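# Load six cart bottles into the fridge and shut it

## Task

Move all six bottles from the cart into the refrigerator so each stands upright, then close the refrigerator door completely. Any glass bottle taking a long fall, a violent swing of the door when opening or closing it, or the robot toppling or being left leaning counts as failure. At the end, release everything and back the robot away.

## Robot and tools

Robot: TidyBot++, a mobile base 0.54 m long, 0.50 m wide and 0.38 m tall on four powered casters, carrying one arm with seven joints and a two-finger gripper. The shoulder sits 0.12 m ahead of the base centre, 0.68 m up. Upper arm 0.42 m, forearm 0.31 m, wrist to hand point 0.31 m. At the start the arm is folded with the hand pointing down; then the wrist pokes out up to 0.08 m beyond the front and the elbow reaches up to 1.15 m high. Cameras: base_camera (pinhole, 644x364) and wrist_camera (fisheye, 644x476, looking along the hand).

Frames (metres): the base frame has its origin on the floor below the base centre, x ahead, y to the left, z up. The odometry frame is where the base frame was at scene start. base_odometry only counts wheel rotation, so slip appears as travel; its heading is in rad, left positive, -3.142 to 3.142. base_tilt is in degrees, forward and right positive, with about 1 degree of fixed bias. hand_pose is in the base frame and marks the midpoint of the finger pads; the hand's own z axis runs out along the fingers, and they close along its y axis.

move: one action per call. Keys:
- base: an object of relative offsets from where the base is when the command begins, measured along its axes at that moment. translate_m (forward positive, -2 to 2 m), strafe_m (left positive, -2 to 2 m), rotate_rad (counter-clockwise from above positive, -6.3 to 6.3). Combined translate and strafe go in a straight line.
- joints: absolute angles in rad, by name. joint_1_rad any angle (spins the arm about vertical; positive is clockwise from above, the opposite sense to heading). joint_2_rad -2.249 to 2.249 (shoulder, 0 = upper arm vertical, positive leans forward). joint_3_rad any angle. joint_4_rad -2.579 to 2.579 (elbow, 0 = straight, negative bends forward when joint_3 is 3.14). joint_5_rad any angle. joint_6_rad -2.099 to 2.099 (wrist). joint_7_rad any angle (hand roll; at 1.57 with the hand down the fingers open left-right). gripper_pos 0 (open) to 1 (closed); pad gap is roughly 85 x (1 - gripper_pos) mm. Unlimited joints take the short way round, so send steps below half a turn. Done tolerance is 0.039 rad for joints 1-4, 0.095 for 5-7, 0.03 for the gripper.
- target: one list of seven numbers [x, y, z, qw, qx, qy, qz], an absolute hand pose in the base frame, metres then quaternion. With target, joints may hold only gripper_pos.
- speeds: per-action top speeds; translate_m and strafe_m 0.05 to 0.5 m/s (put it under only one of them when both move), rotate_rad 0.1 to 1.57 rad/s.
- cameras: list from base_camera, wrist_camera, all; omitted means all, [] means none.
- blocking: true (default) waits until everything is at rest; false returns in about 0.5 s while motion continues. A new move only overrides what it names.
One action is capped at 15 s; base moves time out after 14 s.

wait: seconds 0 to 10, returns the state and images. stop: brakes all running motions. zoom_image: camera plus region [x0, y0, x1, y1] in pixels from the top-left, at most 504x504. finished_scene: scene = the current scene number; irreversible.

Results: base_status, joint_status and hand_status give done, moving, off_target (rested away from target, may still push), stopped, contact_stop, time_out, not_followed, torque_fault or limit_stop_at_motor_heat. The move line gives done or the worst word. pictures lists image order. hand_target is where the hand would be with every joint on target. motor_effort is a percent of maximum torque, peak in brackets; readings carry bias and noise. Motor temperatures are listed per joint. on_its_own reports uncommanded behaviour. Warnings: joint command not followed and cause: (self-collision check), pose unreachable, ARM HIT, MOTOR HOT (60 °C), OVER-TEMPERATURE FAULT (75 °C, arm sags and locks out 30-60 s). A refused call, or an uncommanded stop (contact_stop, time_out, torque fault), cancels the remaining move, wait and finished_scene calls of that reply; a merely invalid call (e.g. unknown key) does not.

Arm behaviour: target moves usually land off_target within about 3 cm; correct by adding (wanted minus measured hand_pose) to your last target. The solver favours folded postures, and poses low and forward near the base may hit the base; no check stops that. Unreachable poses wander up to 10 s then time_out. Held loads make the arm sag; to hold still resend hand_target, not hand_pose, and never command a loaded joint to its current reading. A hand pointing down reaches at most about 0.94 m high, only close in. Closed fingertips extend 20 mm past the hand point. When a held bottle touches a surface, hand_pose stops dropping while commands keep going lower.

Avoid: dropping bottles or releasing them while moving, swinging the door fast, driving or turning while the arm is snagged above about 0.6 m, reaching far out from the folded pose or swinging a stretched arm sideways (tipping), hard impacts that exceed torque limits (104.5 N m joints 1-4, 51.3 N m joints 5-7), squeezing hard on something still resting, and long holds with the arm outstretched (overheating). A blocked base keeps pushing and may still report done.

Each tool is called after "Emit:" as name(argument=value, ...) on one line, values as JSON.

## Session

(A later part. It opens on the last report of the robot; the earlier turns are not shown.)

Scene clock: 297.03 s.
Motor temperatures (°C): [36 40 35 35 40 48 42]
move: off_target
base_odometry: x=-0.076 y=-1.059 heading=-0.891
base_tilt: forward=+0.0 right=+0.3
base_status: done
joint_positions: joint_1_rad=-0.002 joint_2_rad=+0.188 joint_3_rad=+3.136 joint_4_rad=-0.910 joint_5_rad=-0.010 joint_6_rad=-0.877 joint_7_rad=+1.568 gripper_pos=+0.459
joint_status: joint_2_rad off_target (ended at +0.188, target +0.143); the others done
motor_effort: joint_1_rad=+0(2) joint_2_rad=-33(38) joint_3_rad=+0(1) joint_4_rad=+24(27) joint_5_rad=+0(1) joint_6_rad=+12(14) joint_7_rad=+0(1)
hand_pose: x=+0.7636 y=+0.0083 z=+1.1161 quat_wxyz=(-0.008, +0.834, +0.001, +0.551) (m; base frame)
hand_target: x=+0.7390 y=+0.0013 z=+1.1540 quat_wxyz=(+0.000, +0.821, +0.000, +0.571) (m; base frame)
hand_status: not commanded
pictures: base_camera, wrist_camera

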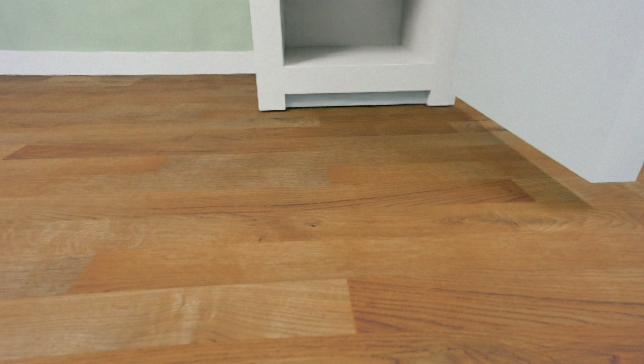

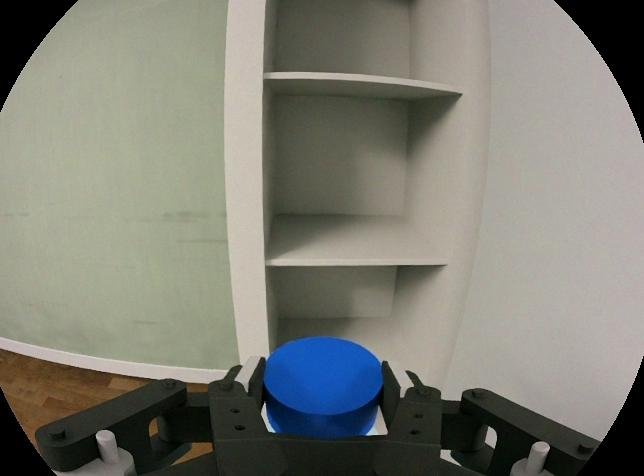

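Emit:
move(joints={"joint_2_rad": 0.106, "joint_4_rad": -1.044, "joint_6_rad": -0.776}, base={"translate_m": 0.35}, speeds={"translate_m": 0.1})

Scene clock: 313.77 s.
Motor temperatures (°C): [36 40 35 35 40 48 42]
move: off_target
base_odometry: x=+0.145 y=-1.331 heading=-0.891
base_tilt: forward=+0.0 right=+0.3
base_status: done
joint_positions: joint_1_rad=-0.002 joint_2_rad=+0.154 joint_3_rad=+3.136 joint_4_rad=-1.046 joint_5_rad=-0.010 joint_6_rad=-0.867 joint_7_rad=+1.568 gripper_pos=+0.459
joint_status: joint_2_rad off_target (ended at +0.154, target +0.106); the others done
motor_effort: joint_1_rad=+0(1) joint_2_rad=-32(38) joint_3_rad=+0(1) joint_4_rad=+24(26) joint_5_rad=+0(1) joint_6_rad=+12(14) joint_7_rad=+0(2)
hand_pose: x=+0.7503 y=+0.0083 z=+1.0632 quat_wxyz=(-0.008, +0.859, +0.001, +0.512) (m; base frame)
hand_target: x=+0.7423 y=+0.0013 z=+1.1204 quat_wxyz=(+0.000, +0.821, +0.000, +0.571) (m; base frame)
hand_status: not commanded
pictures: base_camera, wrist_camera

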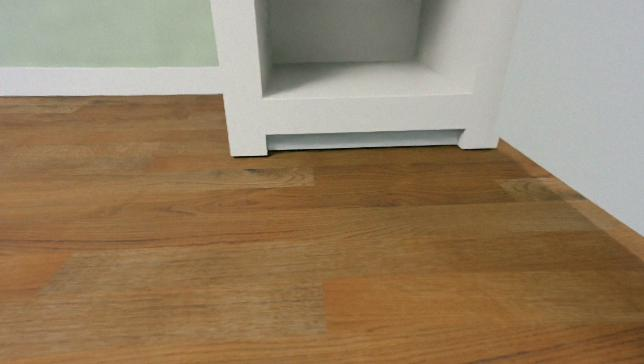

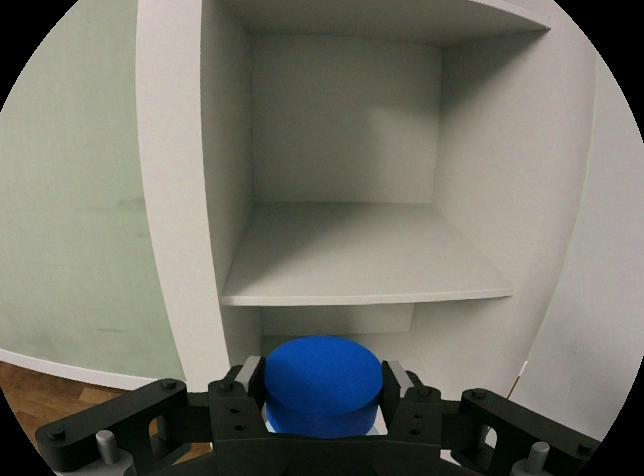

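Emit:
move(joints={"joint_6_rad": -0.7}, cameras=["wrist_camera"])

Scene clock: 323.70 s.
Motor temperatures (°C): [36 40 35 35 40 49 42]
move: done
base_odometry: x=+0.145 y=-1.331 heading=-0.891
base_tilt: forward=+0.0 right=+0.3
base_status: not commanded
joint_positions: joint_1_rad=-0.002 joint_2_rad=+0.153 joint_3_rad=+3.136 joint_4_rad=-1.048 joint_5_rad=-0.010 joint_6_rad=-0.787 joint_7_rad=+1.568 gripper_pos=+0.459
joint_status: all done
motor_effort: joint_1_rad=-1(1) joint_2_rad=-33(33) joint_3_rad=+0(1) joint_4_rad=+24(26) joint_5_rad=+0(1) joint_6_rad=+12(15) joint_7_rad=+0(1)
hand_pose: x=+0.7609 y=+0.0082 z=+1.0848 quat_wxyz=(-0.008, +0.838, +0.001, +0.545) (m; base frame)
hand_target: x=+0.7497 y=+0.0013 z=+1.1428 quat_wxyz=(+0.000, +0.799, +0.000, +0.602) (m; base frame)
hand_status: not commanded
pictures: wrist_camera

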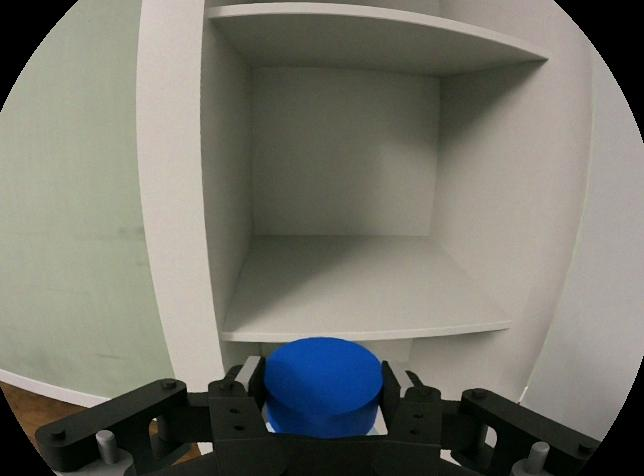

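Emit:
move(base={"translate_m": 0.3}, speeds={"translate_m": 0.1}, cameras=["wrist_camera"])

Scene clock: 333.73 s.
Motor temperatures (°C): [36 40 35 35 40 49 42]
move: done
base_odometry: x=+0.333 y=-1.564 heading=-0.891
base_tilt: forward=+0.0 right=+0.3
base_status: done
joint_positions: joint_1_rad=-0.002 joint_2_rad=+0.149 joint_3_rad=+3.136 joint_4_rad=-1.048 joint_5_rad=-0.010 joint_6_rad=-0.787 joint_7_rad=+1.568 gripper_pos=+0.459
joint_status: not commanded
motor_effort: joint_1_rad=+0(2) joint_2_rad=-32(37) joint_3_rad=+0(1) joint_4_rad=+24(25) joint_5_rad=+0(1) joint_6_rad=+13(13) joint_7_rad=+0(2)
hand_pose: x=+0.7590 y=+0.0082 z=+1.0879 quat_wxyz=(-0.008, +0.837, +0.001, +0.547) (m; base frame)
hand_target: x=+0.7497 y=+0.0013 z=+1.1428 quat_wxyz=(+0.000, +0.799, +0.000, +0.602) (m; base frame)
hand_status: not commanded
pictures: wrist_camera

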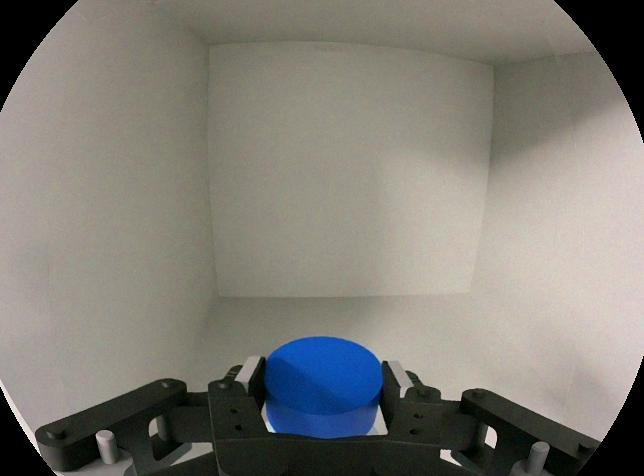

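Emit:
move(base={"translate_m": 0.24, "strafe_m": 0.015}, speeds={"translate_m": 0.1}, cameras=["wrist_camera"])

Scene clock: 345.93 s.
Motor temperatures (°C): [36 40 35 35 40 49 42]
move: done
base_odometry: x=+0.496 y=-1.742 heading=-0.891
base_tilt: forward=+0.0 right=+0.3
base_status: done
joint_positions: joint_1_rad=-0.002 joint_2_rad=+0.147 joint_3_rad=+3.136 joint_4_rad=-1.048 joint_5_rad=-0.010 joint_6_rad=-0.786 joint_7_rad=+1.568 gripper_pos=+0.459
joint_status: not commanded
motor_effort: joint_1_rad=+0(1) joint_2_rad=-32(36) joint_3_rad=+0(1) joint_4_rad=+24(25) joint_5_rad=+0(1) joint_6_rad=+13(14) joint_7_rad=-1(1)
hand_pose: x=+0.7582 y=+0.0082 z=+1.0891 quat_wxyz=(-0.008, +0.836, +0.001, +0.548) (m; base frame)
hand_target: x=+0.7497 y=+0.0013 z=+1.1428 quat_wxyz=(+0.000, +0.799, +0.000, +0.602) (m; base frame)
hand_status: not commanded
pictures: wrist_camera

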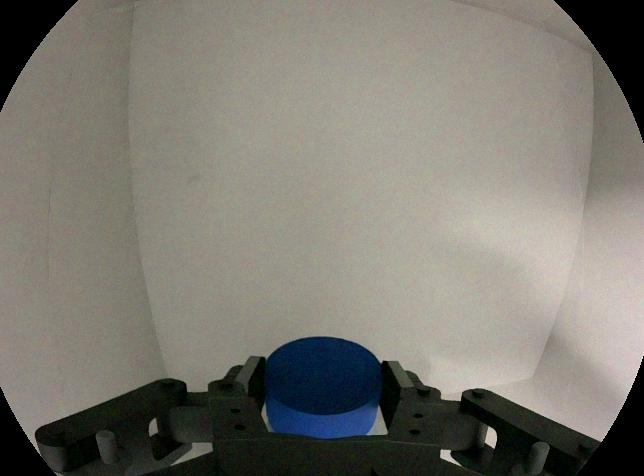

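Emit:
move(joints={"joint_4_rad": -1.115, "joint_6_rad": -0.63}, cameras=["wrist_camera"])

Scene clock: 350.90 s.
Motor temperatures (°C): [36 40 35 35 40 49 42]
move: off_target
base_odometry: x=+0.496 y=-1.742 heading=-0.891
base_tilt: forward=+0.0 right=+0.3
base_status: not commanded
joint_positions: joint_1_rad=-0.002 joint_2_rad=+0.147 joint_3_rad=+3.136 joint_4_rad=-1.116 joint_5_rad=-0.010 joint_6_rad=-0.731 joint_7_rad=+1.568 gripper_pos=+0.459
joint_status: joint_6_rad off_target (ended at -0.731, target -0.630); the others done
motor_effort: joint_1_rad=+0(1) joint_2_rad=-32(35) joint_3_rad=+0(1) joint_4_rad=+24(25) joint_5_rad=+0(0) joint_6_rad=+13(14) joint_7_rad=+0(1)
hand_pose: x=+0.7639 y=+0.0082 z=+1.0654 quat_wxyz=(-0.008, +0.840, +0.001, +0.543) (m; base frame)
hand_target: x=+0.7580 y=+0.0013 z=+1.1219 quat_wxyz=(+0.000, +0.799, +0.000, +0.601) (m; base frame)
hand_status: not commanded
pictures: wrist_camera

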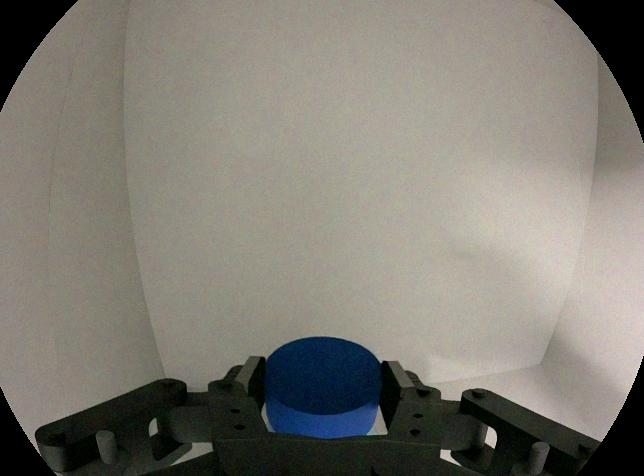

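Emit:
move(joints={"joint_4_rad": -1.145, "joint_6_rad": -0.59}, cameras=[])

Emit:
move(joints={"joint_4_rad": -1.165, "joint_6_rad": -0.57}, cameras=["wrist_camera"])

Scene clock: 354.83 s.
Motor temperatures (°C): [36 40 35 35 40 49 42]
move: off_target
base_odometry: x=+0.496 y=-1.742 heading=-0.891
base_tilt: forward=+0.0 right=+0.3
base_status: not commanded
joint_positions: joint_1_rad=-0.002 joint_2_rad=+0.147 joint_3_rad=+3.136 joint_4_rad=-1.144 joint_5_rad=-0.010 joint_6_rad=-0.691 joint_7_rad=+1.568 gripper_pos=+0.459
joint_status: joint_6_rad off_target (ended at -0.691, target -0.590); the others done
motor_effort: joint_1_rad=-1(1) joint_2_rad=-33(34) joint_3_rad=+0(1) joint_4_rad=+25(25) joint_5_rad=+0(0) joint_6_rad=+13(14) joint_7_rad=-1(1)
hand_pose: x=+0.7680 y=+0.0081 z=+1.0605 quat_wxyz=(-0.008, +0.836, +0.000, +0.548) (m; base frame)
hand_target: x=+0.7619 y=+0.0013 z=+1.1159 quat_wxyz=(+0.000, +0.796, +0.000, +0.605) (m; base frame)
hand_status: not commanded
pictures: none
No camera images: "cameras" was empty.

Scene clock: 355.43 s.
Motor temperatures (°C): [36 40 35 35 40 49 42]
move: off_target
base_odometry: x=+0.496 y=-1.742 heading=-0.891
base_tilt: forward=+0.0 right=+0.3
base_status: not commanded
joint_positions: joint_1_rad=-0.002 joint_2_rad=+0.147 joint_3_rad=+3.136 joint_4_rad=-1.163 joint_5_rad=-0.010 joint_6_rad=-0.670 joint_7_rad=+1.568 gripper_pos=+0.459
joint_status: joint_6_rad off_target (ended at -0.670, target -0.570); the others done
motor_effort: joint_1_rad=-1(1) joint_2_rad=-33(34) joint_3_rad=+0(0) joint_4_rad=+24(26) joint_5_rad=+0(0) joint_6_rad=+13(13) joint_7_rad=+0(1)
hand_pose: x=+0.7698 y=+0.0081 z=+1.0551 quat_wxyz=(-0.008, +0.836, +0.000, +0.548) (m; base frame)
hand_target: x=+0.7639 y=+0.0013 z=+1.1100 quat_wxyz=(+0.000, +0.796, +0.000, +0.605) (m; base frame)
hand_status: not commanded
pictures: wrist_camera

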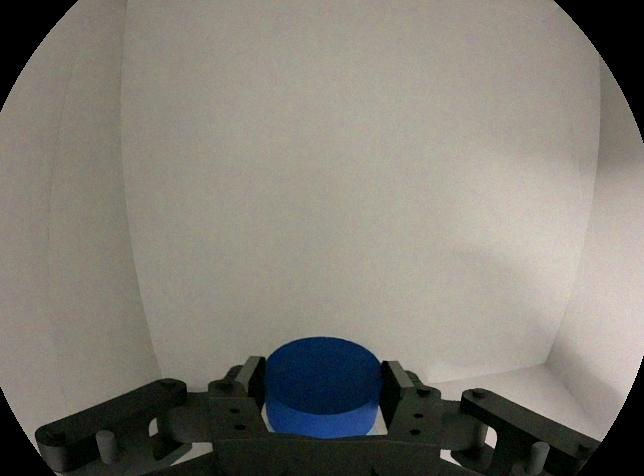

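Emit:
move(joints={"joint_4_rad": -1.18, "joint_6_rad": -0.555}, cameras=[])

Emit:
move(joints={"joint_4_rad": -1.195, "joint_6_rad": -0.54}, cameras=[])

Emit:
move(joints={"joint_4_rad": -1.21, "joint_6_rad": -0.525}, cameras=["wrist_camera"])

Scene clock: 364.87 s.
Motor temperatures (°C): [36 40 35 35 40 49 42]
move: off_target
base_odometry: x=+0.496 y=-1.742 heading=-0.891
base_tilt: forward=+0.0 right=+0.2
base_status: not commanded
joint_positions: joint_1_rad=-0.002 joint_2_rad=+0.147 joint_3_rad=+3.136 joint_4_rad=-1.174 joint_5_rad=-0.010 joint_6_rad=-0.652 joint_7_rad=+1.568 gripper_pos=+0.459
joint_status: joint_6_rad off_target (ended at -0.652, target -0.555); the others done
motor_effort: joint_1_rad=-1(1) joint_2_rad=-32(33) joint_3_rad=+0(1) joint_4_rad=+24(25) joint_5_rad=+0(0) joint_6_rad=+12(13) joint_7_rad=+0(1)
hand_pose: x=+0.7716 y=+0.0081 z=+1.0539 quat_wxyz=(-0.008, +0.834, +0.000, +0.552) (m; base frame)
hand_target: x=+0.7652 y=+0.0013 z=+1.1054 quat_wxyz=(+0.000, +0.796, +0.000, +0.605) (m; base frame)
hand_status: not commanded
pictures: none
No camera images: "cameras" was empty.

Scene clock: 365.43 s.
Motor temperatures (°C): [36 40 35 35 40 49 42]
move: done
base_odometry: x=+0.496 y=-1.742 heading=-0.891
base_tilt: forward=+0.0 right=+0.3
base_status: not commanded
joint_positions: joint_1_rad=-0.002 joint_2_rad=+0.147 joint_3_rad=+3.136 joint_4_rad=-1.184 joint_5_rad=-0.010 joint_6_rad=-0.633 joint_7_rad=+1.568 gripper_pos=+0.459
joint_status: all done
motor_effort: joint_1_rad=-1(1) joint_2_rad=-31(32) joint_3_rad=+0(1) joint_4_rad=+24(25) joint_5_rad=+0(0) joint_6_rad=+11(13) joint_7_rad=+0(1)
hand_pose: x=+0.7732 y=+0.0080 z=+1.0535 quat_wxyz=(-0.008, +0.832, +0.000, +0.555) (m; base frame)
hand_target: x=+0.7665 y=+0.0013 z=+1.1009 quat_wxyz=(+0.000, +0.796, +0.000, +0.605) (m; base frame)
hand_status: not commanded
pictures: none
No camera images: "cameras" was empty.

Scene clock: 366.00 s.
Motor temperatures (°C): [36 40 35 35 40 49 42]
move: done
base_odometry: x=+0.496 y=-1.742 heading=-0.891
base_tilt: forward=+0.0 right=+0.3
base_status: not commanded
joint_positions: joint_1_rad=-0.002 joint_2_rad=+0.145 joint_3_rad=+3.136 joint_4_rad=-1.195 joint_5_rad=-0.010 joint_6_rad=-0.615 joint_7_rad=+1.568 gripper_pos=+0.459
joint_status: all done
motor_effort: joint_1_rad=+0(1) joint_2_rad=-30(30) joint_3_rad=+0(0) joint_4_rad=+22(23) joint_5_rad=+0(0) joint_6_rad=+11(12) joint_7_rad=+0(1)
hand_pose: x=+0.7743 y=+0.0080 z=+1.0532 quat_wxyz=(-0.008, +0.829, +0.000, +0.559) (m; base frame)
hand_target: x=+0.7677 y=+0.0013 z=+1.0964 quat_wxyz=(+0.000, +0.796, +0.000, +0.605) (m; base frame)
hand_status: not commanded
pictures: wrist_camera

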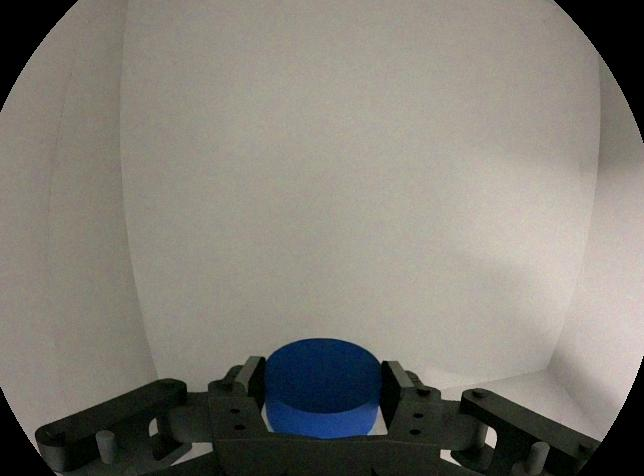

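Emit:
move(joints={"joint_4_rad": -1.22, "joint_6_rad": -0.55}, cameras=[])

Emit:
move(joints={"gripper_pos": 0.46}, cameras=[])

Emit:
move(joints={"gripper_pos": 0.38}, cameras=["wrist_camera"])

Scene clock: 372.63 s.
Motor temperatures (°C): [36 40 35 35 40 49 42]
move: done
base_odometry: x=+0.496 y=-1.742 heading=-0.891
base_tilt: forward=+0.0 right=+0.2
base_status: not commanded
joint_positions: joint_1_rad=-0.002 joint_2_rad=+0.141 joint_3_rad=+3.136 joint_4_rad=-1.199 joint_5_rad=-0.010 joint_6_rad=-0.615 joint_7_rad=+1.568 gripper_pos=+0.459
joint_status: all done
motor_effort: joint_1_rad=+0(1) joint_2_rad=-29(30) joint_3_rad=+0(0) joint_4_rad=+22(23) joint_5_rad=+0(0) joint_6_rad=+10(12) joint_7_rad=-1(1)
hand_pose: x=+0.7728 y=+0.0080 z=+1.0534 quat_wxyz=(-0.008, +0.829, +0.000, +0.559) (m; base frame)
hand_target: x=+0.7654 y=+0.0013 z=+1.0829 quat_wxyz=(+0.000, +0.806, +0.000, +0.591) (m; base frame)
hand_status: not commanded
pictures: none
No camera images: "cameras" was empty.

Scene clock: 373.30 s.
Motor temperatures (°C): [36 40 35 35 40 49 42]
move: done
base_odometry: x=+0.496 y=-1.742 heading=-0.891
base_tilt: forward=+0.0 right=+0.3
base_status: not commanded
joint_positions: joint_1_rad=-0.002 joint_2_rad=+0.141 joint_3_rad=+3.136 joint_4_rad=-1.199 joint_5_rad=-0.010 joint_6_rad=-0.615 joint_7_rad=+1.568 gripper_pos=+0.457
joint_status: all done
motor_effort: joint_1_rad=-1(1) joint_2_rad=-29(29) joint_3_rad=+0(1) joint_4_rad=+21(23) joint_5_rad=+0(0) joint_6_rad=+10(11) joint_7_rad=+0(1)
hand_pose: x=+0.7728 y=+0.0080 z=+1.0534 quat_wxyz=(-0.008, +0.829, +0.000, +0.559) (m; base frame)
hand_target: x=+0.7654 y=+0.0013 z=+1.0829 quat_wxyz=(+0.000, +0.806, +0.000, +0.591) (m; base frame)
hand_status: not commanded
pictures: none
No camera images: "cameras" was empty.

Scene clock: 374.03 s.
Motor temperatures (°C): [36 40 35 35 40 49 42]
move: done
base_odometry: x=+0.496 y=-1.742 heading=-0.891
base_tilt: forward=+0.0 right=+0.3
base_status: not commanded
joint_positions: joint_1_rad=-0.002 joint_2_rad=+0.133 joint_3_rad=+3.136 joint_4_rad=-1.199 joint_5_rad=-0.010 joint_6_rad=-0.615 joint_7_rad=+1.568 gripper_pos=+0.380
joint_status: all done
motor_effort: joint_1_rad=+0(1) joint_2_rad=-27(29) joint_3_rad=+0(1) joint_4_rad=+20(22) joint_5_rad=+0(1) joint_6_rad=+9(11) joint_7_rad=+0(1)
hand_pose: x=+0.7697 y=+0.0080 z=+1.0585 quat_wxyz=(-0.008, +0.827, +0.000, +0.562) (m; base frame)
hand_target: x=+0.7654 y=+0.0013 z=+1.0829 quat_wxyz=(+0.000, +0.806, +0.000, +0.591) (m; base frame)
hand_status: not commanded
pictures: wrist_camera

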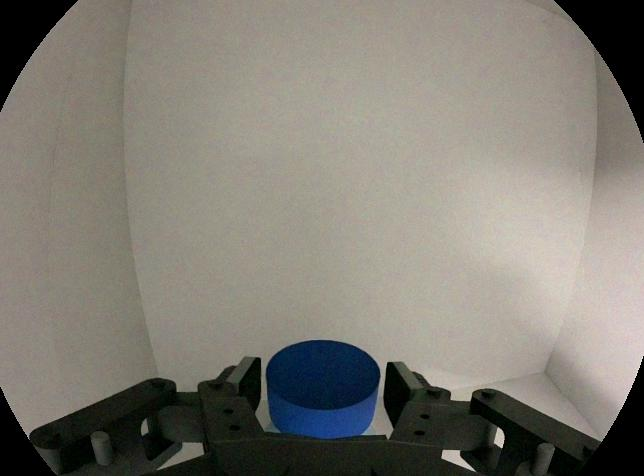

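Released upright. Open a bit more and back away.

Emit:
move(joints={"gripper_pos": 0.2}, cameras=[])

Emit:
move(base={"translate_m": -0.2}, speeds={"translate_m": 0.15}, cameras=["wrist_camera"])

Scene clock: 379.93 s.
Motor temperatures (°C): [36 40 35 35 40 49 42]
move: done
base_odometry: x=+0.496 y=-1.742 heading=-0.891
base_tilt: forward=+0.0 right=+0.3
base_status: not commanded
joint_positions: joint_1_rad=-0.002 joint_2_rad=+0.133 joint_3_rad=+3.136 joint_4_rad=-1.199 joint_5_rad=-0.010 joint_6_rad=-0.615 joint_7_rad=+1.568 gripper_pos=+0.200
joint_status: all done
motor_effort: joint_1_rad=-1(1) joint_2_rad=-27(28) joint_3_rad=+0(1) joint_4_rad=+20(21) joint_5_rad=+0(0) joint_6_rad=+9(10) joint_7_rad=+0(1)
hand_pose: x=+0.7697 y=+0.0080 z=+1.0585 quat_wxyz=(-0.008, +0.827, +0.000, +0.562) (m; base frame)
hand_target: x=+0.7654 y=+0.0013 z=+1.0829 quat_wxyz=(+0.000, +0.806, +0.000, +0.591) (m; base frame)
hand_status: not commanded
pictures: none
No camera images: "cameras" was empty.

Scene clock: 381.87 s.
Motor temperatures (°C): [36 40 35 35 40 49 42]
move: done
base_odometry: x=+0.370 y=-1.586 heading=-0.891
base_tilt: forward=+0.0 right=+0.3
base_status: done
joint_positions: joint_1_rad=-0.002 joint_2_rad=+0.116 joint_3_rad=+3.136 joint_4_rad=-1.199 joint_5_rad=-0.010 joint_6_rad=-0.615 joint_7_rad=+1.568 gripper_pos=+0.200
joint_status: not commanded
motor_effort: joint_1_rad=-1(2) joint_2_rad=-26(33) joint_3_rad=+0(1) joint_4_rad=+20(21) joint_5_rad=+0(1) joint_6_rad=+9(10) joint_7_rad=+0(1)
hand_pose: x=+0.7632 y=+0.0079 z=+1.0695 quat_wxyz=(-0.008, +0.822, +0.000, +0.569) (m; base frame)
hand_target: x=+0.7654 y=+0.0013 z=+1.0829 quat_wxyz=(+0.000, +0.806, +0.000, +0.591) (m; base frame)
hand_status: not commanded
pictures: wrist_camera

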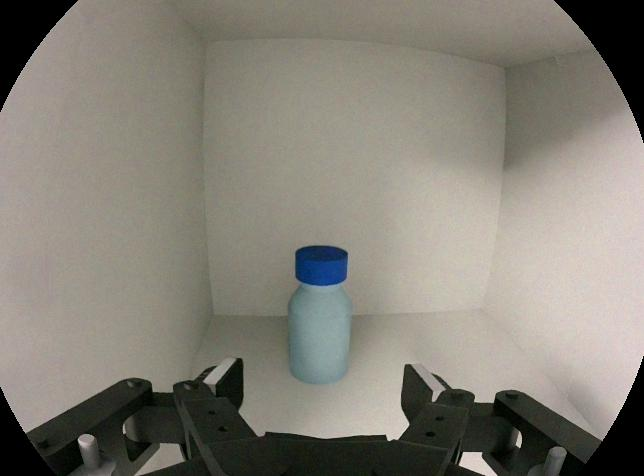

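Emit:
move(base={"translate_m": -0.65}, speeds={"translate_m": 0.4}, cameras=[])

Emit:
move(base={"translate_m": -0.643, "strafe_m": -0.268, "rotate_rad": -0.9}, speeds={"translate_m": 0.5, "rotate_rad": 0.4}, cameras=["wrist_camera"])

Scene clock: 401.70 s.
Motor temperatures (°C): [36 40 35 35 40 49 42]
move: done
base_odometry: x=-0.038 y=-1.080 heading=-0.891
base_tilt: forward=+0.0 right=+0.2
base_status: done
joint_positions: joint_1_rad=-0.002 joint_2_rad=+0.113 joint_3_rad=+3.136 joint_4_rad=-1.199 joint_5_rad=-0.010 joint_6_rad=-0.615 joint_7_rad=+1.568 gripper_pos=+0.200
joint_status: not commanded
motor_effort: joint_1_rad=+0(1) joint_2_rad=-26(30) joint_3_rad=+0(1) joint_4_rad=+20(21) joint_5_rad=+0(1) joint_6_rad=+9(10) joint_7_rad=+0(1)
hand_pose: x=+0.7619 y=+0.0078 z=+1.0716 quat_wxyz=(-0.008, +0.821, +0.000, +0.570) (m; base frame)
hand_target: x=+0.7654 y=+0.0013 z=+1.0829 quat_wxyz=(+0.000, +0.806, +0.000, +0.591) (m; base frame)
hand_status: not commanded
pictures: none
No camera images: "cameras" was empty.

Scene clock: 404.57 s.
Motor temperatures (°C): [36 40 35 35 40 49 42]
move: done
base_odometry: x=-0.651 y=-0.748 heading=-1.792
base_tilt: forward=+0.0 right=+0.3
base_status: done
joint_positions: joint_1_rad=+0.000 joint_2_rad=+0.118 joint_3_rad=+3.136 joint_4_rad=-1.199 joint_5_rad=-0.010 joint_6_rad=-0.615 joint_7_rad=+1.568 gripper_pos=+0.200
joint_status: not commanded
motor_effort: joint_1_rad=-1(4) joint_2_rad=-26(30) joint_3_rad=+0(4) joint_4_rad=+21(21) joint_5_rad=+0(1) joint_6_rad=+8(10) joint_7_rad=+1(1)
hand_pose: x=+0.7638 y=+0.0066 z=+1.0685 quat_wxyz=(-0.007, +0.823, -0.001, +0.568) (m; base frame)
hand_target: x=+0.7654 y=+0.0013 z=+1.0829 quat_wxyz=(+0.000, +0.806, +0.000, +0.591) (m; base frame)
hand_status: not commanded
pictures: wrist_camera

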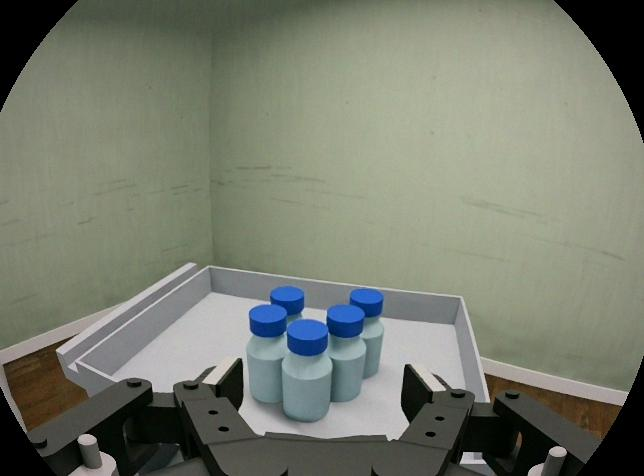

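Emit:
move(base={"translate_m": 0.05, "strafe_m": 0.012}, joints={"joint_1_rad": 0.012, "joint_2_rad": 0.221, "joint_4_rad": -1.46, "joint_6_rad": -0.335}, cameras=["wrist_camera"])

Scene clock: 413.10 s.
Motor temperatures (°C): [36 40 35 35 40 49 42]
move: done
base_odometry: x=-0.651 y=-0.800 heading=-1.793
base_tilt: forward=+0.0 right=+0.3
base_status: done
joint_positions: joint_1_rad=+0.001 joint_2_rad=+0.236 joint_3_rad=+3.136 joint_4_rad=-1.444 joint_5_rad=-0.010 joint_6_rad=-0.413 joint_7_rad=+1.568 gripper_pos=+0.200
joint_status: all done
motor_effort: joint_1_rad=+0(3) joint_2_rad=-31(37) joint_3_rad=+0(1) joint_4_rad=+21(24) joint_5_rad=+0(1) joint_6_rad=+8(10) joint_7_rad=+0(1)
hand_pose: x=+0.7995 y=+0.0056 z=+0.9013 quat_wxyz=(-0.007, +0.866, -0.002, +0.501) (m; base frame)
hand_target: x=+0.8046 y=-0.0069 z=+0.9237 quat_wxyz=(+0.003, +0.846, -0.005, +0.534) (m; base frame)
hand_status: not commanded
pictures: wrist_camera

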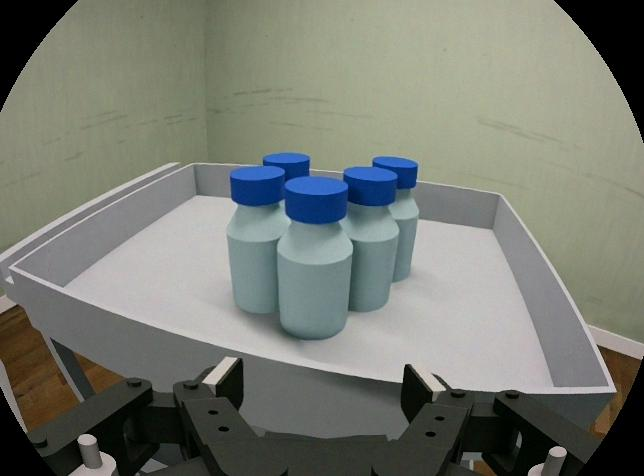

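Emit:
move(joints={"joint_6_rad": -0.205}, cameras=["wrist_camera"])

Scene clock: 419.30 s.
Motor temperatures (°C): [36 40 35 35 40 49 42]
move: done
base_odometry: x=-0.651 y=-0.800 heading=-1.793
base_tilt: forward=+0.0 right=+0.3
base_status: not commanded
joint_positions: joint_1_rad=+0.001 joint_2_rad=+0.234 joint_3_rad=+3.136 joint_4_rad=-1.446 joint_5_rad=-0.010 joint_6_rad=-0.265 joint_7_rad=+1.568 gripper_pos=+0.200
joint_status: all done
motor_effort: joint_1_rad=+0(1) joint_2_rad=-31(33) joint_3_rad=+0(0) joint_4_rad=+20(22) joint_5_rad=+0(0) joint_6_rad=+9(11) joint_7_rad=+0(1)
hand_pose: x=+0.8188 y=+0.0052 z=+0.9433 quat_wxyz=(-0.006, +0.826, -0.003, +0.563) (m; base frame)
hand_target: x=+0.8196 y=-0.0071 z=+0.9613 quat_wxyz=(+0.003, +0.809, -0.005, +0.587) (m; base frame)
hand_status: not commanded
pictures: wrist_camera

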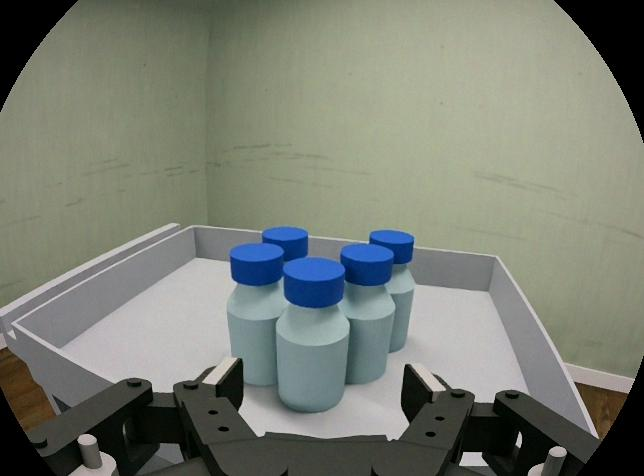

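Emit:
move(base={"translate_m": 0.1}, speeds={"translate_m": 0.1}, joints={"joint_4_rad": -1.487}, cameras=["wrist_camera"])

Scene clock: 426.37 s.
Motor temperatures (°C): [36 40 35 35 40 49 42]
move: done
base_odometry: x=-0.672 y=-0.898 heading=-1.792
base_tilt: forward=+0.0 right=+0.3
base_status: done
joint_positions: joint_1_rad=+0.001 joint_2_rad=+0.233 joint_3_rad=+3.136 joint_4_rad=-1.465 joint_5_rad=-0.010 joint_6_rad=-0.265 joint_7_rad=+1.568 gripper_pos=+0.200
joint_status: all done
motor_effort: joint_1_rad=-1(2) joint_2_rad=-31(34) joint_3_rad=+0(2) joint_4_rad=+21(22) joint_5_rad=+0(1) joint_6_rad=+9(10) joint_7_rad=+0(1)
hand_pose: x=+0.8157 y=+0.0048 z=+0.9319 quat_wxyz=(-0.006, +0.831, -0.003, +0.556) (m; base frame)
hand_target: x=+0.8159 y=-0.0070 z=+0.9449 quat_wxyz=(+0.003, +0.817, -0.005, +0.576) (m; base frame)
hand_status: not commanded
pictures: wrist_camera

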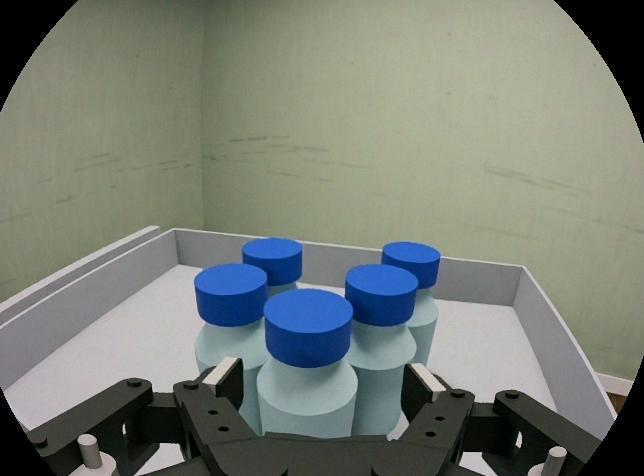

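Emit:
move(base={"translate_m": 0.043, "strafe_m": 0.007}, speeds={"translate_m": 0.1}, joints={"joint_4_rad": -1.51}, cameras=["wrist_camera"])

Scene clock: 433.70 s.
Motor temperatures (°C): [36 40 35 35 40 49 42]
move: done
base_odometry: x=-0.675 y=-0.941 heading=-1.792
base_tilt: forward=+0.0 right=+0.3
base_status: done
joint_positions: joint_1_rad=+0.002 joint_2_rad=+0.232 joint_3_rad=+3.136 joint_4_rad=-1.487 joint_5_rad=-0.010 joint_6_rad=-0.265 joint_7_rad=+1.568 gripper_pos=+0.200
joint_status: all done
motor_effort: joint_1_rad=+0(2) joint_2_rad=-31(35) joint_3_rad=+0(1) joint_4_rad=+20(22) joint_5_rad=+0(0) joint_6_rad=+9(9) joint_7_rad=+0(2)
hand_pose: x=+0.8118 y=+0.0044 z=+0.9202 quat_wxyz=(-0.006, +0.837, -0.003, +0.547) (m; base frame)
hand_target: x=+0.8123 y=-0.0070 z=+0.9310 quat_wxyz=(+0.003, +0.824, -0.005, +0.567) (m; base frame)
hand_status: not commanded
pictures: wrist_camera

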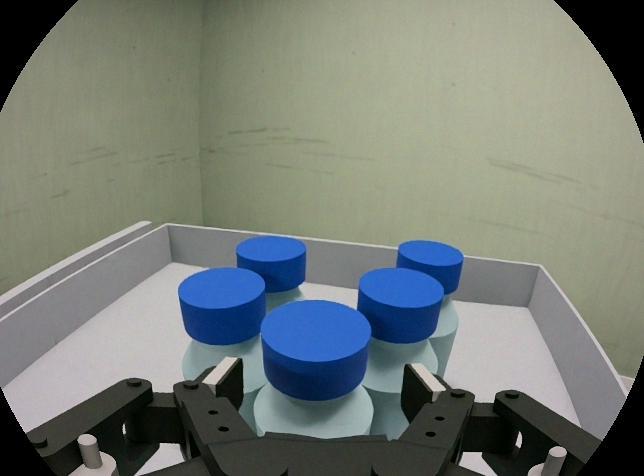

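Emit:
move(joints={"gripper_pos": 0.32}, cameras=[])

Emit:
move(base={"translate_m": 0.007, "strafe_m": 0.003}, speeds={"translate_m": 0.1}, cameras=["wrist_camera"])

Scene clock: 445.73 s.
Motor temperatures (°C): [36 40 35 35 40 49 42]
move: done
base_odometry: x=-0.675 y=-0.941 heading=-1.792
base_tilt: forward=+0.0 right=+0.3
base_status: not commanded
joint_positions: joint_1_rad=+0.002 joint_2_rad=+0.232 joint_3_rad=+3.136 joint_4_rad=-1.487 joint_5_rad=-0.010 joint_6_rad=-0.265 joint_7_rad=+1.568 gripper_pos=+0.320
joint_status: all done
motor_effort: joint_1_rad=-1(1) joint_2_rad=-31(31) joint_3_rad=+0(1) joint_4_rad=+21(21) joint_5_rad=+0(1) joint_6_rad=+9(9) joint_7_rad=+0(1)
hand_pose: x=+0.8118 y=+0.0044 z=+0.9202 quat_wxyz=(-0.006, +0.837, -0.003, +0.547) (m; base frame)
hand_target: x=+0.8123 y=-0.0070 z=+0.9310 quat_wxyz=(+0.003, +0.824, -0.005, +0.567) (m; base frame)
hand_status: not commanded
pictures: none
No camera images: "cameras" was empty.

Scene clock: 446.37 s.
Motor temperatures (°C): [36 40 35 35 40 49 42]
move: done
base_odometry: x=-0.674 y=-0.949 heading=-1.793
base_tilt: forward=+0.0 right=+0.2
base_status: done
joint_positions: joint_1_rad=+0.003 joint_2_rad=+0.234 joint_3_rad=+3.136 joint_4_rad=-1.487 joint_5_rad=-0.010 joint_6_rad=-0.265 joint_7_rad=+1.568 gripper_pos=+0.320
joint_status: not commanded
motor_effort: joint_1_rad=-1(2) joint_2_rad=-31(35) joint_3_rad=+0(1) joint_4_rad=+20(21) joint_5_rad=+0(0) joint_6_rad=+9(9) joint_7_rad=+0(1)
hand_pose: x=+0.8121 y=+0.0037 z=+0.9191 quat_wxyz=(-0.006, +0.837, -0.004, +0.547) (m; base frame)
hand_target: x=+0.8123 y=-0.0070 z=+0.9310 quat_wxyz=(+0.003, +0.824, -0.005, +0.567) (m; base frame)
hand_status: not commanded
pictures: wrist_camera

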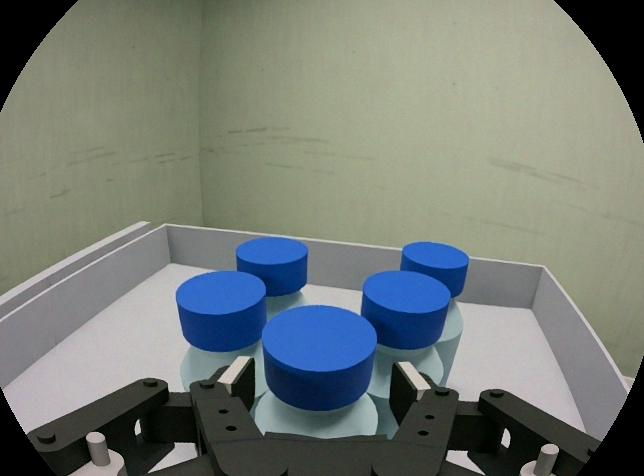

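Emit:
move(base={"translate_m": 0.012, "strafe_m": 0.0}, speeds={"translate_m": 0.05}, joints={"joint_4_rad": -1.47}, cameras=["wrist_camera"])

Scene clock: 451.63 s.
Motor temperatures (°C): [36 40 35 35 40 49 42]
move: done
base_odometry: x=-0.676 y=-0.961 heading=-1.792
base_tilt: forward=+0.0 right=+0.3
base_status: done
joint_positions: joint_1_rad=+0.003 joint_2_rad=+0.234 joint_3_rad=+3.136 joint_4_rad=-1.470 joint_5_rad=-0.010 joint_6_rad=-0.265 joint_7_rad=+1.568 gripper_pos=+0.320
joint_status: all done
motor_effort: joint_1_rad=-1(2) joint_2_rad=-31(34) joint_3_rad=+0(2) joint_4_rad=+21(23) joint_5_rad=+0(0) joint_6_rad=+9(9) joint_7_rad=+0(1)
hand_pose: x=+0.8151 y=+0.0034 z=+0.9285 quat_wxyz=(-0.006, +0.833, -0.004, +0.553) (m; base frame)
hand_target: x=+0.8183 y=-0.0070 z=+0.9552 quat_wxyz=(+0.003, +0.812, -0.005, +0.583) (m; base frame)
hand_status: not commanded
pictures: wrist_camera

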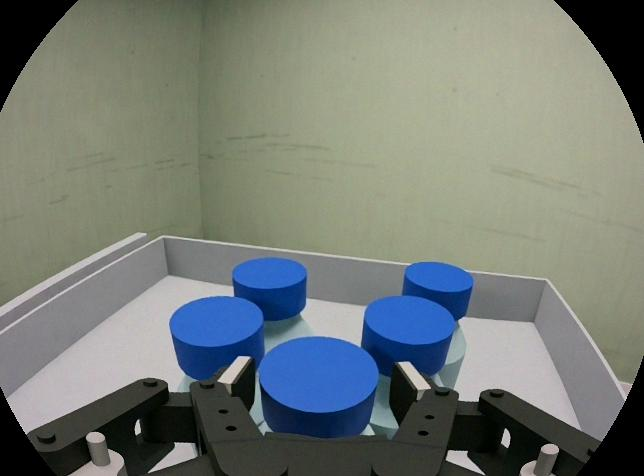

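Emit:
move(joints={"gripper_pos": 0.7}, cameras=[])

Emit:
move(joints={"joint_2_rad": 0.2, "joint_4_rad": -1.28, "joint_6_rad": -0.45}, cameras=[])

Emit:
move(joints={"joint_2_rad": 0.16, "joint_4_rad": -1.12, "joint_6_rad": -0.6}, cameras=["wrist_camera"])

Scene clock: 457.77 s.
Motor temperatures (°C): [36 40 35 35 40 49 42]
move: off_target
base_odometry: x=-0.676 y=-0.961 heading=-1.792
base_tilt: forward=+0.0 right=+0.3
base_status: not commanded
joint_positions: joint_1_rad=+0.003 joint_2_rad=+0.233 joint_3_rad=+3.136 joint_4_rad=-1.470 joint_5_rad=-0.010 joint_6_rad=-0.265 joint_7_rad=+1.568 gripper_pos=+0.476
joint_status: gripper_pos off_target (ended at +0.476, target +0.700)
motor_effort: joint_1_rad=+0(3) joint_2_rad=-32(32) joint_3_rad=+1(3) joint_4_rad=+21(22) joint_5_rad=+0(1) joint_6_rad=+10(10) joint_7_rad=+1(1)
hand_pose: x=+0.8148 y=+0.0035 z=+0.9293 quat_wxyz=(-0.006, +0.833, -0.004, +0.554) (m; base frame)
hand_target: x=+0.8183 y=-0.0070 z=+0.9552 quat_wxyz=(+0.003, +0.812, -0.005, +0.583) (m; base frame)
hand_status: not commanded
pictures: none
No camera images: "cameras" was empty.

Scene clock: 459.17 s.
Motor temperatures (°C): [36 40 35 35 40 49 42]
move: done
base_odometry: x=-0.676 y=-0.961 heading=-1.792
base_tilt: forward=+0.0 right=+0.3
base_status: not commanded
joint_positions: joint_1_rad=+0.005 joint_2_rad=+0.210 joint_3_rad=+3.136 joint_4_rad=-1.283 joint_5_rad=-0.010 joint_6_rad=-0.391 joint_7_rad=+1.568 gripper_pos=+0.700
joint_status: all done
on_its_own: gripper_pos moved +0.224 to your old target +0.700
motor_effort: joint_1_rad=-1(2) joint_2_rad=-31(38) joint_3_rad=+0(2) joint_4_rad=+21(28) joint_5_rad=+0(1) joint_6_rad=+9(14) joint_7_rad=+0(1)
hand_pose: x=+0.8162 y=+0.0029 z=+1.0220 quat_wxyz=(-0.006, +0.809, -0.004, +0.588) (m; base frame)
hand_target: x=+0.8071 y=-0.0069 z=+1.0133 quat_wxyz=(+0.003, +0.822, -0.005, +0.569) (m; base frame)
hand_status: not commanded
pictures: none
No camera images: "cameras" was empty.

Scene clock: 460.60 s.
Motor temperatures (°C): [36 40 35 35 40 49 42]
move: done
base_odometry: x=-0.676 y=-0.961 heading=-1.792
base_tilt: forward=+0.0 right=+0.3
base_status: not commanded
joint_positions: joint_1_rad=+0.005 joint_2_rad=+0.177 joint_3_rad=+3.136 joint_4_rad=-1.128 joint_5_rad=-0.010 joint_6_rad=-0.541 joint_7_rad=+1.568 gripper_pos=+0.700
joint_status: all done
motor_effort: joint_1_rad=+0(1) joint_2_rad=-29(33) joint_3_rad=+0(1) joint_4_rad=+21(23) joint_5_rad=+0(1) joint_6_rad=+9(10) joint_7_rad=+0(1)
hand_pose: x=+0.7959 y=+0.0033 z=+1.0939 quat_wxyz=(-0.006, +0.797, -0.003, +0.603) (m; base frame)
hand_target: x=+0.7837 y=-0.0066 z=+1.0926 quat_wxyz=(+0.003, +0.808, -0.005, +0.590) (m; base frame)
hand_status: not commanded
pictures: wrist_camera

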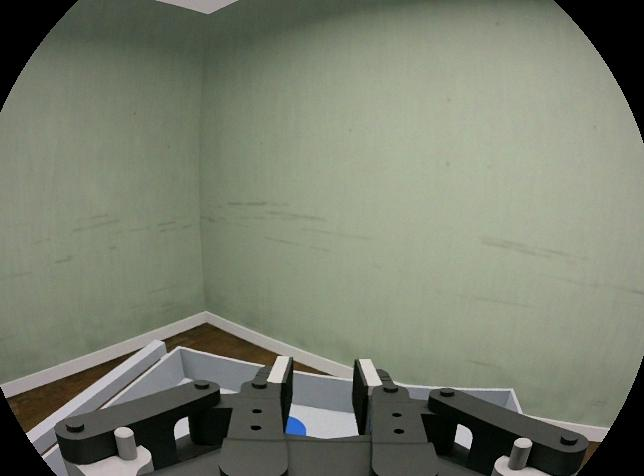

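Emit:
move(joints={"gripper_pos":0.2}, cameras=["wrist_camera","base_camera"])

Emit:
move(base={"translate_m":-0.25}, speeds={"translate_m":0.2}, cameras=["wrist_camera"])

Scene clock: 494.10 s.
Motor temperatures (°C): [36 40 35 35 40 49 42]
move: done
base_odometry: x=-0.676 y=-0.961 heading=-1.792
base_tilt: forward=+0.0 right=+0.3
base_status: not commanded
joint_positions: joint_1_rad=+0.005 joint_2_rad=+0.177 joint_3_rad=+3.136 joint_4_rad=-1.128 joint_5_rad=-0.010 joint_6_rad=-0.543 joint_7_rad=+1.568 gripper_pos=+0.200
joint_status: all done
motor_effort: joint_1_rad=+0(1) joint_2_rad=-29(29) joint_3_rad=+0(0) joint_4_rad=+21(21) joint_5_rad=+0(0) joint_6_rad=+9(10) joint_7_rad=+0(1)
hand_pose: x=+0.7958 y=+0.0033 z=+1.0934 quat_wxyz=(-0.006, +0.798, -0.003, +0.603) (m; base frame)
hand_target: x=+0.7837 y=-0.0066 z=+1.0926 quat_wxyz=(+0.003, +0.808, -0.005, +0.590) (m; base frame)
hand_status: not commanded
pictures: base_camera, wrist_camera

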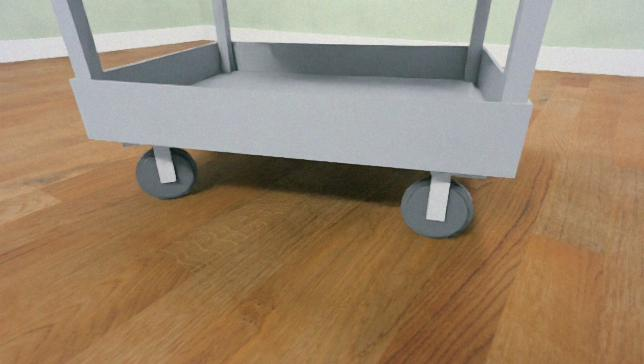

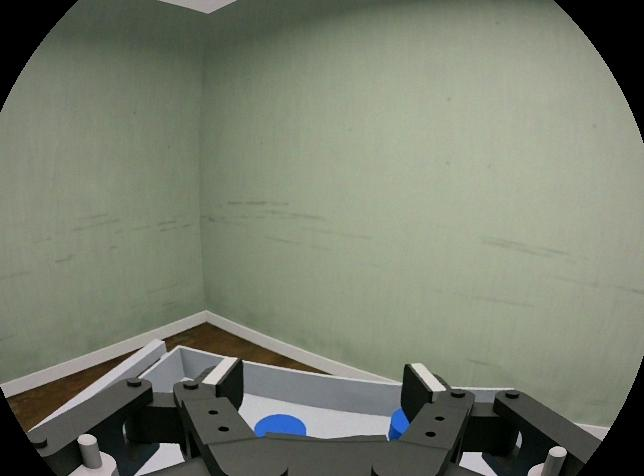

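Scene clock: 496.13 s.
Motor temperatures (°C): [36 40 35 35 40 49 42]
move: done
base_odometry: x=-0.621 y=-0.717 heading=-1.792
base_tilt: forward=+0.0 right=+0.3
base_status: done
joint_positions: joint_1_rad=+0.006 joint_2_rad=+0.172 joint_3_rad=+3.136 joint_4_rad=-1.128 joint_5_rad=-0.010 joint_6_rad=-0.545 joint_7_rad=+1.568 gripper_pos=+0.200
joint_status: not commanded
motor_effort: joint_1_rad=-1(2) joint_2_rad=-29(33) joint_3_rad=+0(1) joint_4_rad=+20(22) joint_5_rad=+0(0) joint_6_rad=+9(10) joint_7_rad=+1(2)
hand_pose: x=+0.7934 y=+0.0022 z=+1.0964 quat_wxyz=(-0.006, +0.797, -0.003, +0.604) (m; base frame)
hand_target: x=+0.7837 y=-0.0066 z=+1.0926 quat_wxyz=(+0.003, +0.808, -0.005, +0.590) (m; base frame)
hand_status: not commanded
pictures: wrist_camera

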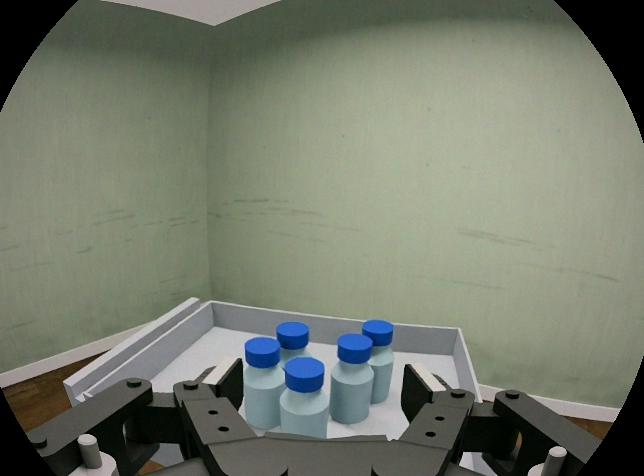

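Emit:
zoom_image(camera="wrist_camera", region=[200, 290, 480, 476])

Scaled by 1.800.

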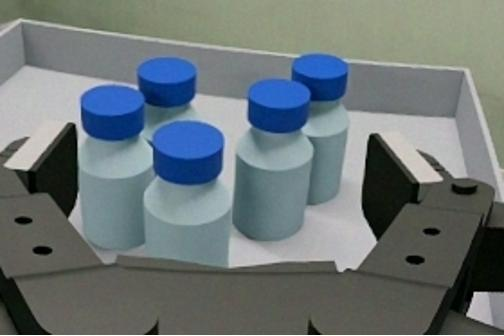

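Emit:
move(joints={"joint_2_rad":0.221,"joint_4_rad":-1.49,"joint_6_rad":-0.205,"gripper_pos":0.3}, cameras=["wrist_camera"])

Scene clock: 520.70 s.
Motor temperatures (°C): [36 40 35 35 40 49 42]
move: done
base_odometry: x=-0.621 y=-0.717 heading=-1.792
base_tilt: forward=+0.0 right=+0.3
base_status: not commanded
joint_positions: joint_1_rad=+0.006 joint_2_rad=+0.226 joint_3_rad=+3.136 joint_4_rad=-1.468 joint_5_rad=-0.010 joint_6_rad=-0.284 joint_7_rad=+1.568 gripper_pos=+0.300
joint_status: all done
motor_effort: joint_1_rad=+0(1) joint_2_rad=-31(34) joint_3_rad=+0(1) joint_4_rad=+21(22) joint_5_rad=+0(0) joint_6_rad=+9(10) joint_7_rad=+1(1)
hand_pose: x=+0.8111 y=+0.0015 z=+0.9306 quat_wxyz=(-0.005, +0.835, -0.005, +0.550) (m; base frame)
hand_target: x=+0.8154 y=-0.0070 z=+0.9431 quat_wxyz=(+0.003, +0.818, -0.005, +0.575) (m; base frame)
hand_status: not commanded
pictures: wrist_camera

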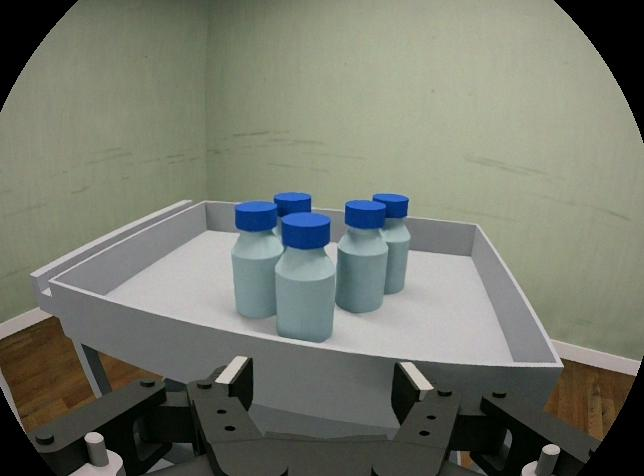

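Emit:
move(base={"translate_m":0.15,"strafe_m":0.016}, speeds={"translate_m":0.15}, joints={"joint_4_rad":-1.512,"joint_6_rad":-0.185}, cameras=["wrist_camera"])

Scene clock: 529.60 s.
Motor temperatures (°C): [36 40 35 35 40 49 42]
move: done
base_odometry: x=-0.638 y=-0.867 heading=-1.792
base_tilt: forward=+0.0 right=+0.3
base_status: done
joint_positions: joint_1_rad=+0.006 joint_2_rad=+0.229 joint_3_rad=+3.136 joint_4_rad=-1.489 joint_5_rad=-0.010 joint_6_rad=-0.259 joint_7_rad=+1.568 gripper_pos=+0.300
joint_status: all done
motor_effort: joint_1_rad=-1(2) joint_2_rad=-31(34) joint_3_rad=+0(1) joint_4_rad=+21(22) joint_5_rad=+0(1) joint_6_rad=+9(10) joint_7_rad=-1(1)
hand_pose: x=+0.8113 y=+0.0014 z=+0.9224 quat_wxyz=(-0.005, +0.835, -0.005, +0.550) (m; base frame)
hand_target: x=+0.8142 y=-0.0070 z=+0.9357 quat_wxyz=(+0.003, +0.819, -0.005, +0.574) (m; base frame)
hand_status: not commanded
pictures: wrist_camera

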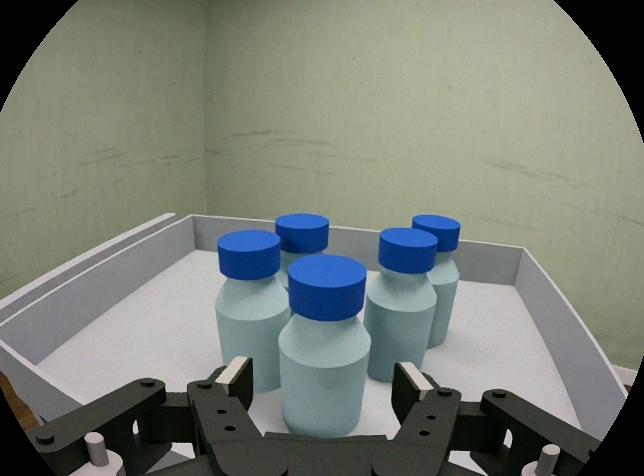

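Emit:
move(base={"translate_m":0.085,"strafe_m":-0.006}, speeds={"translate_m":0.08}, cameras=["wrist_camera"])

Emit:
zoom_image(camera="wrist_camera", region=[200, 290, 480, 476])

Scene clock: 536.30 s.
Motor temperatures (°C): [36 40 35 35 40 49 42]
move: done
base_odometry: x=-0.663 y=-0.948 heading=-1.792
base_tilt: forward=+0.0 right=+0.3
base_status: done
joint_positions: joint_1_rad=+0.006 joint_2_rad=+0.230 joint_3_rad=+3.136 joint_4_rad=-1.489 joint_5_rad=-0.010 joint_6_rad=-0.259 joint_7_rad=+1.568 gripper_pos=+0.300
joint_status: not commanded
motor_effort: joint_1_rad=-1(1) joint_2_rad=-31(34) joint_3_rad=+0(1) joint_4_rad=+21(21) joint_5_rad=+0(1) joint_6_rad=+9(9) joint_7_rad=+0(1)
hand_pose: x=+0.8117 y=+0.0014 z=+0.9215 quat_wxyz=(-0.005, +0.836, -0.005, +0.549) (m; base frame)
hand_target: x=+0.8142 y=-0.0070 z=+0.9357 quat_wxyz=(+0.003, +0.819, -0.005, +0.574) (m; base frame)
hand_status: not commanded
pictures: wrist_camera

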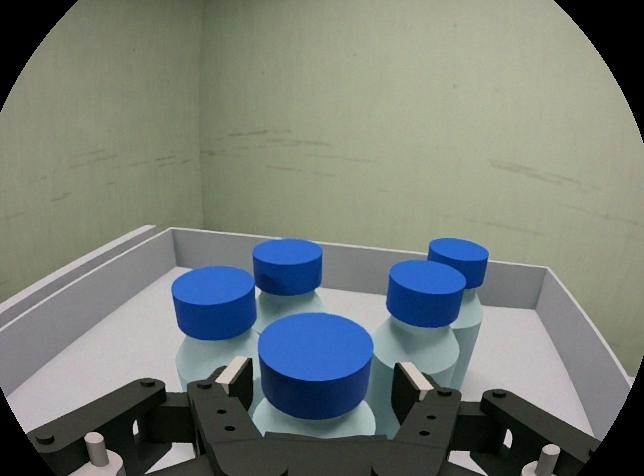

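Scaled by 1.800.

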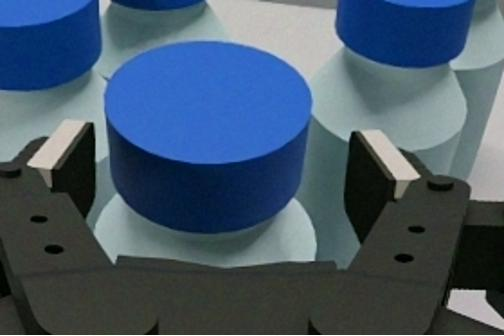

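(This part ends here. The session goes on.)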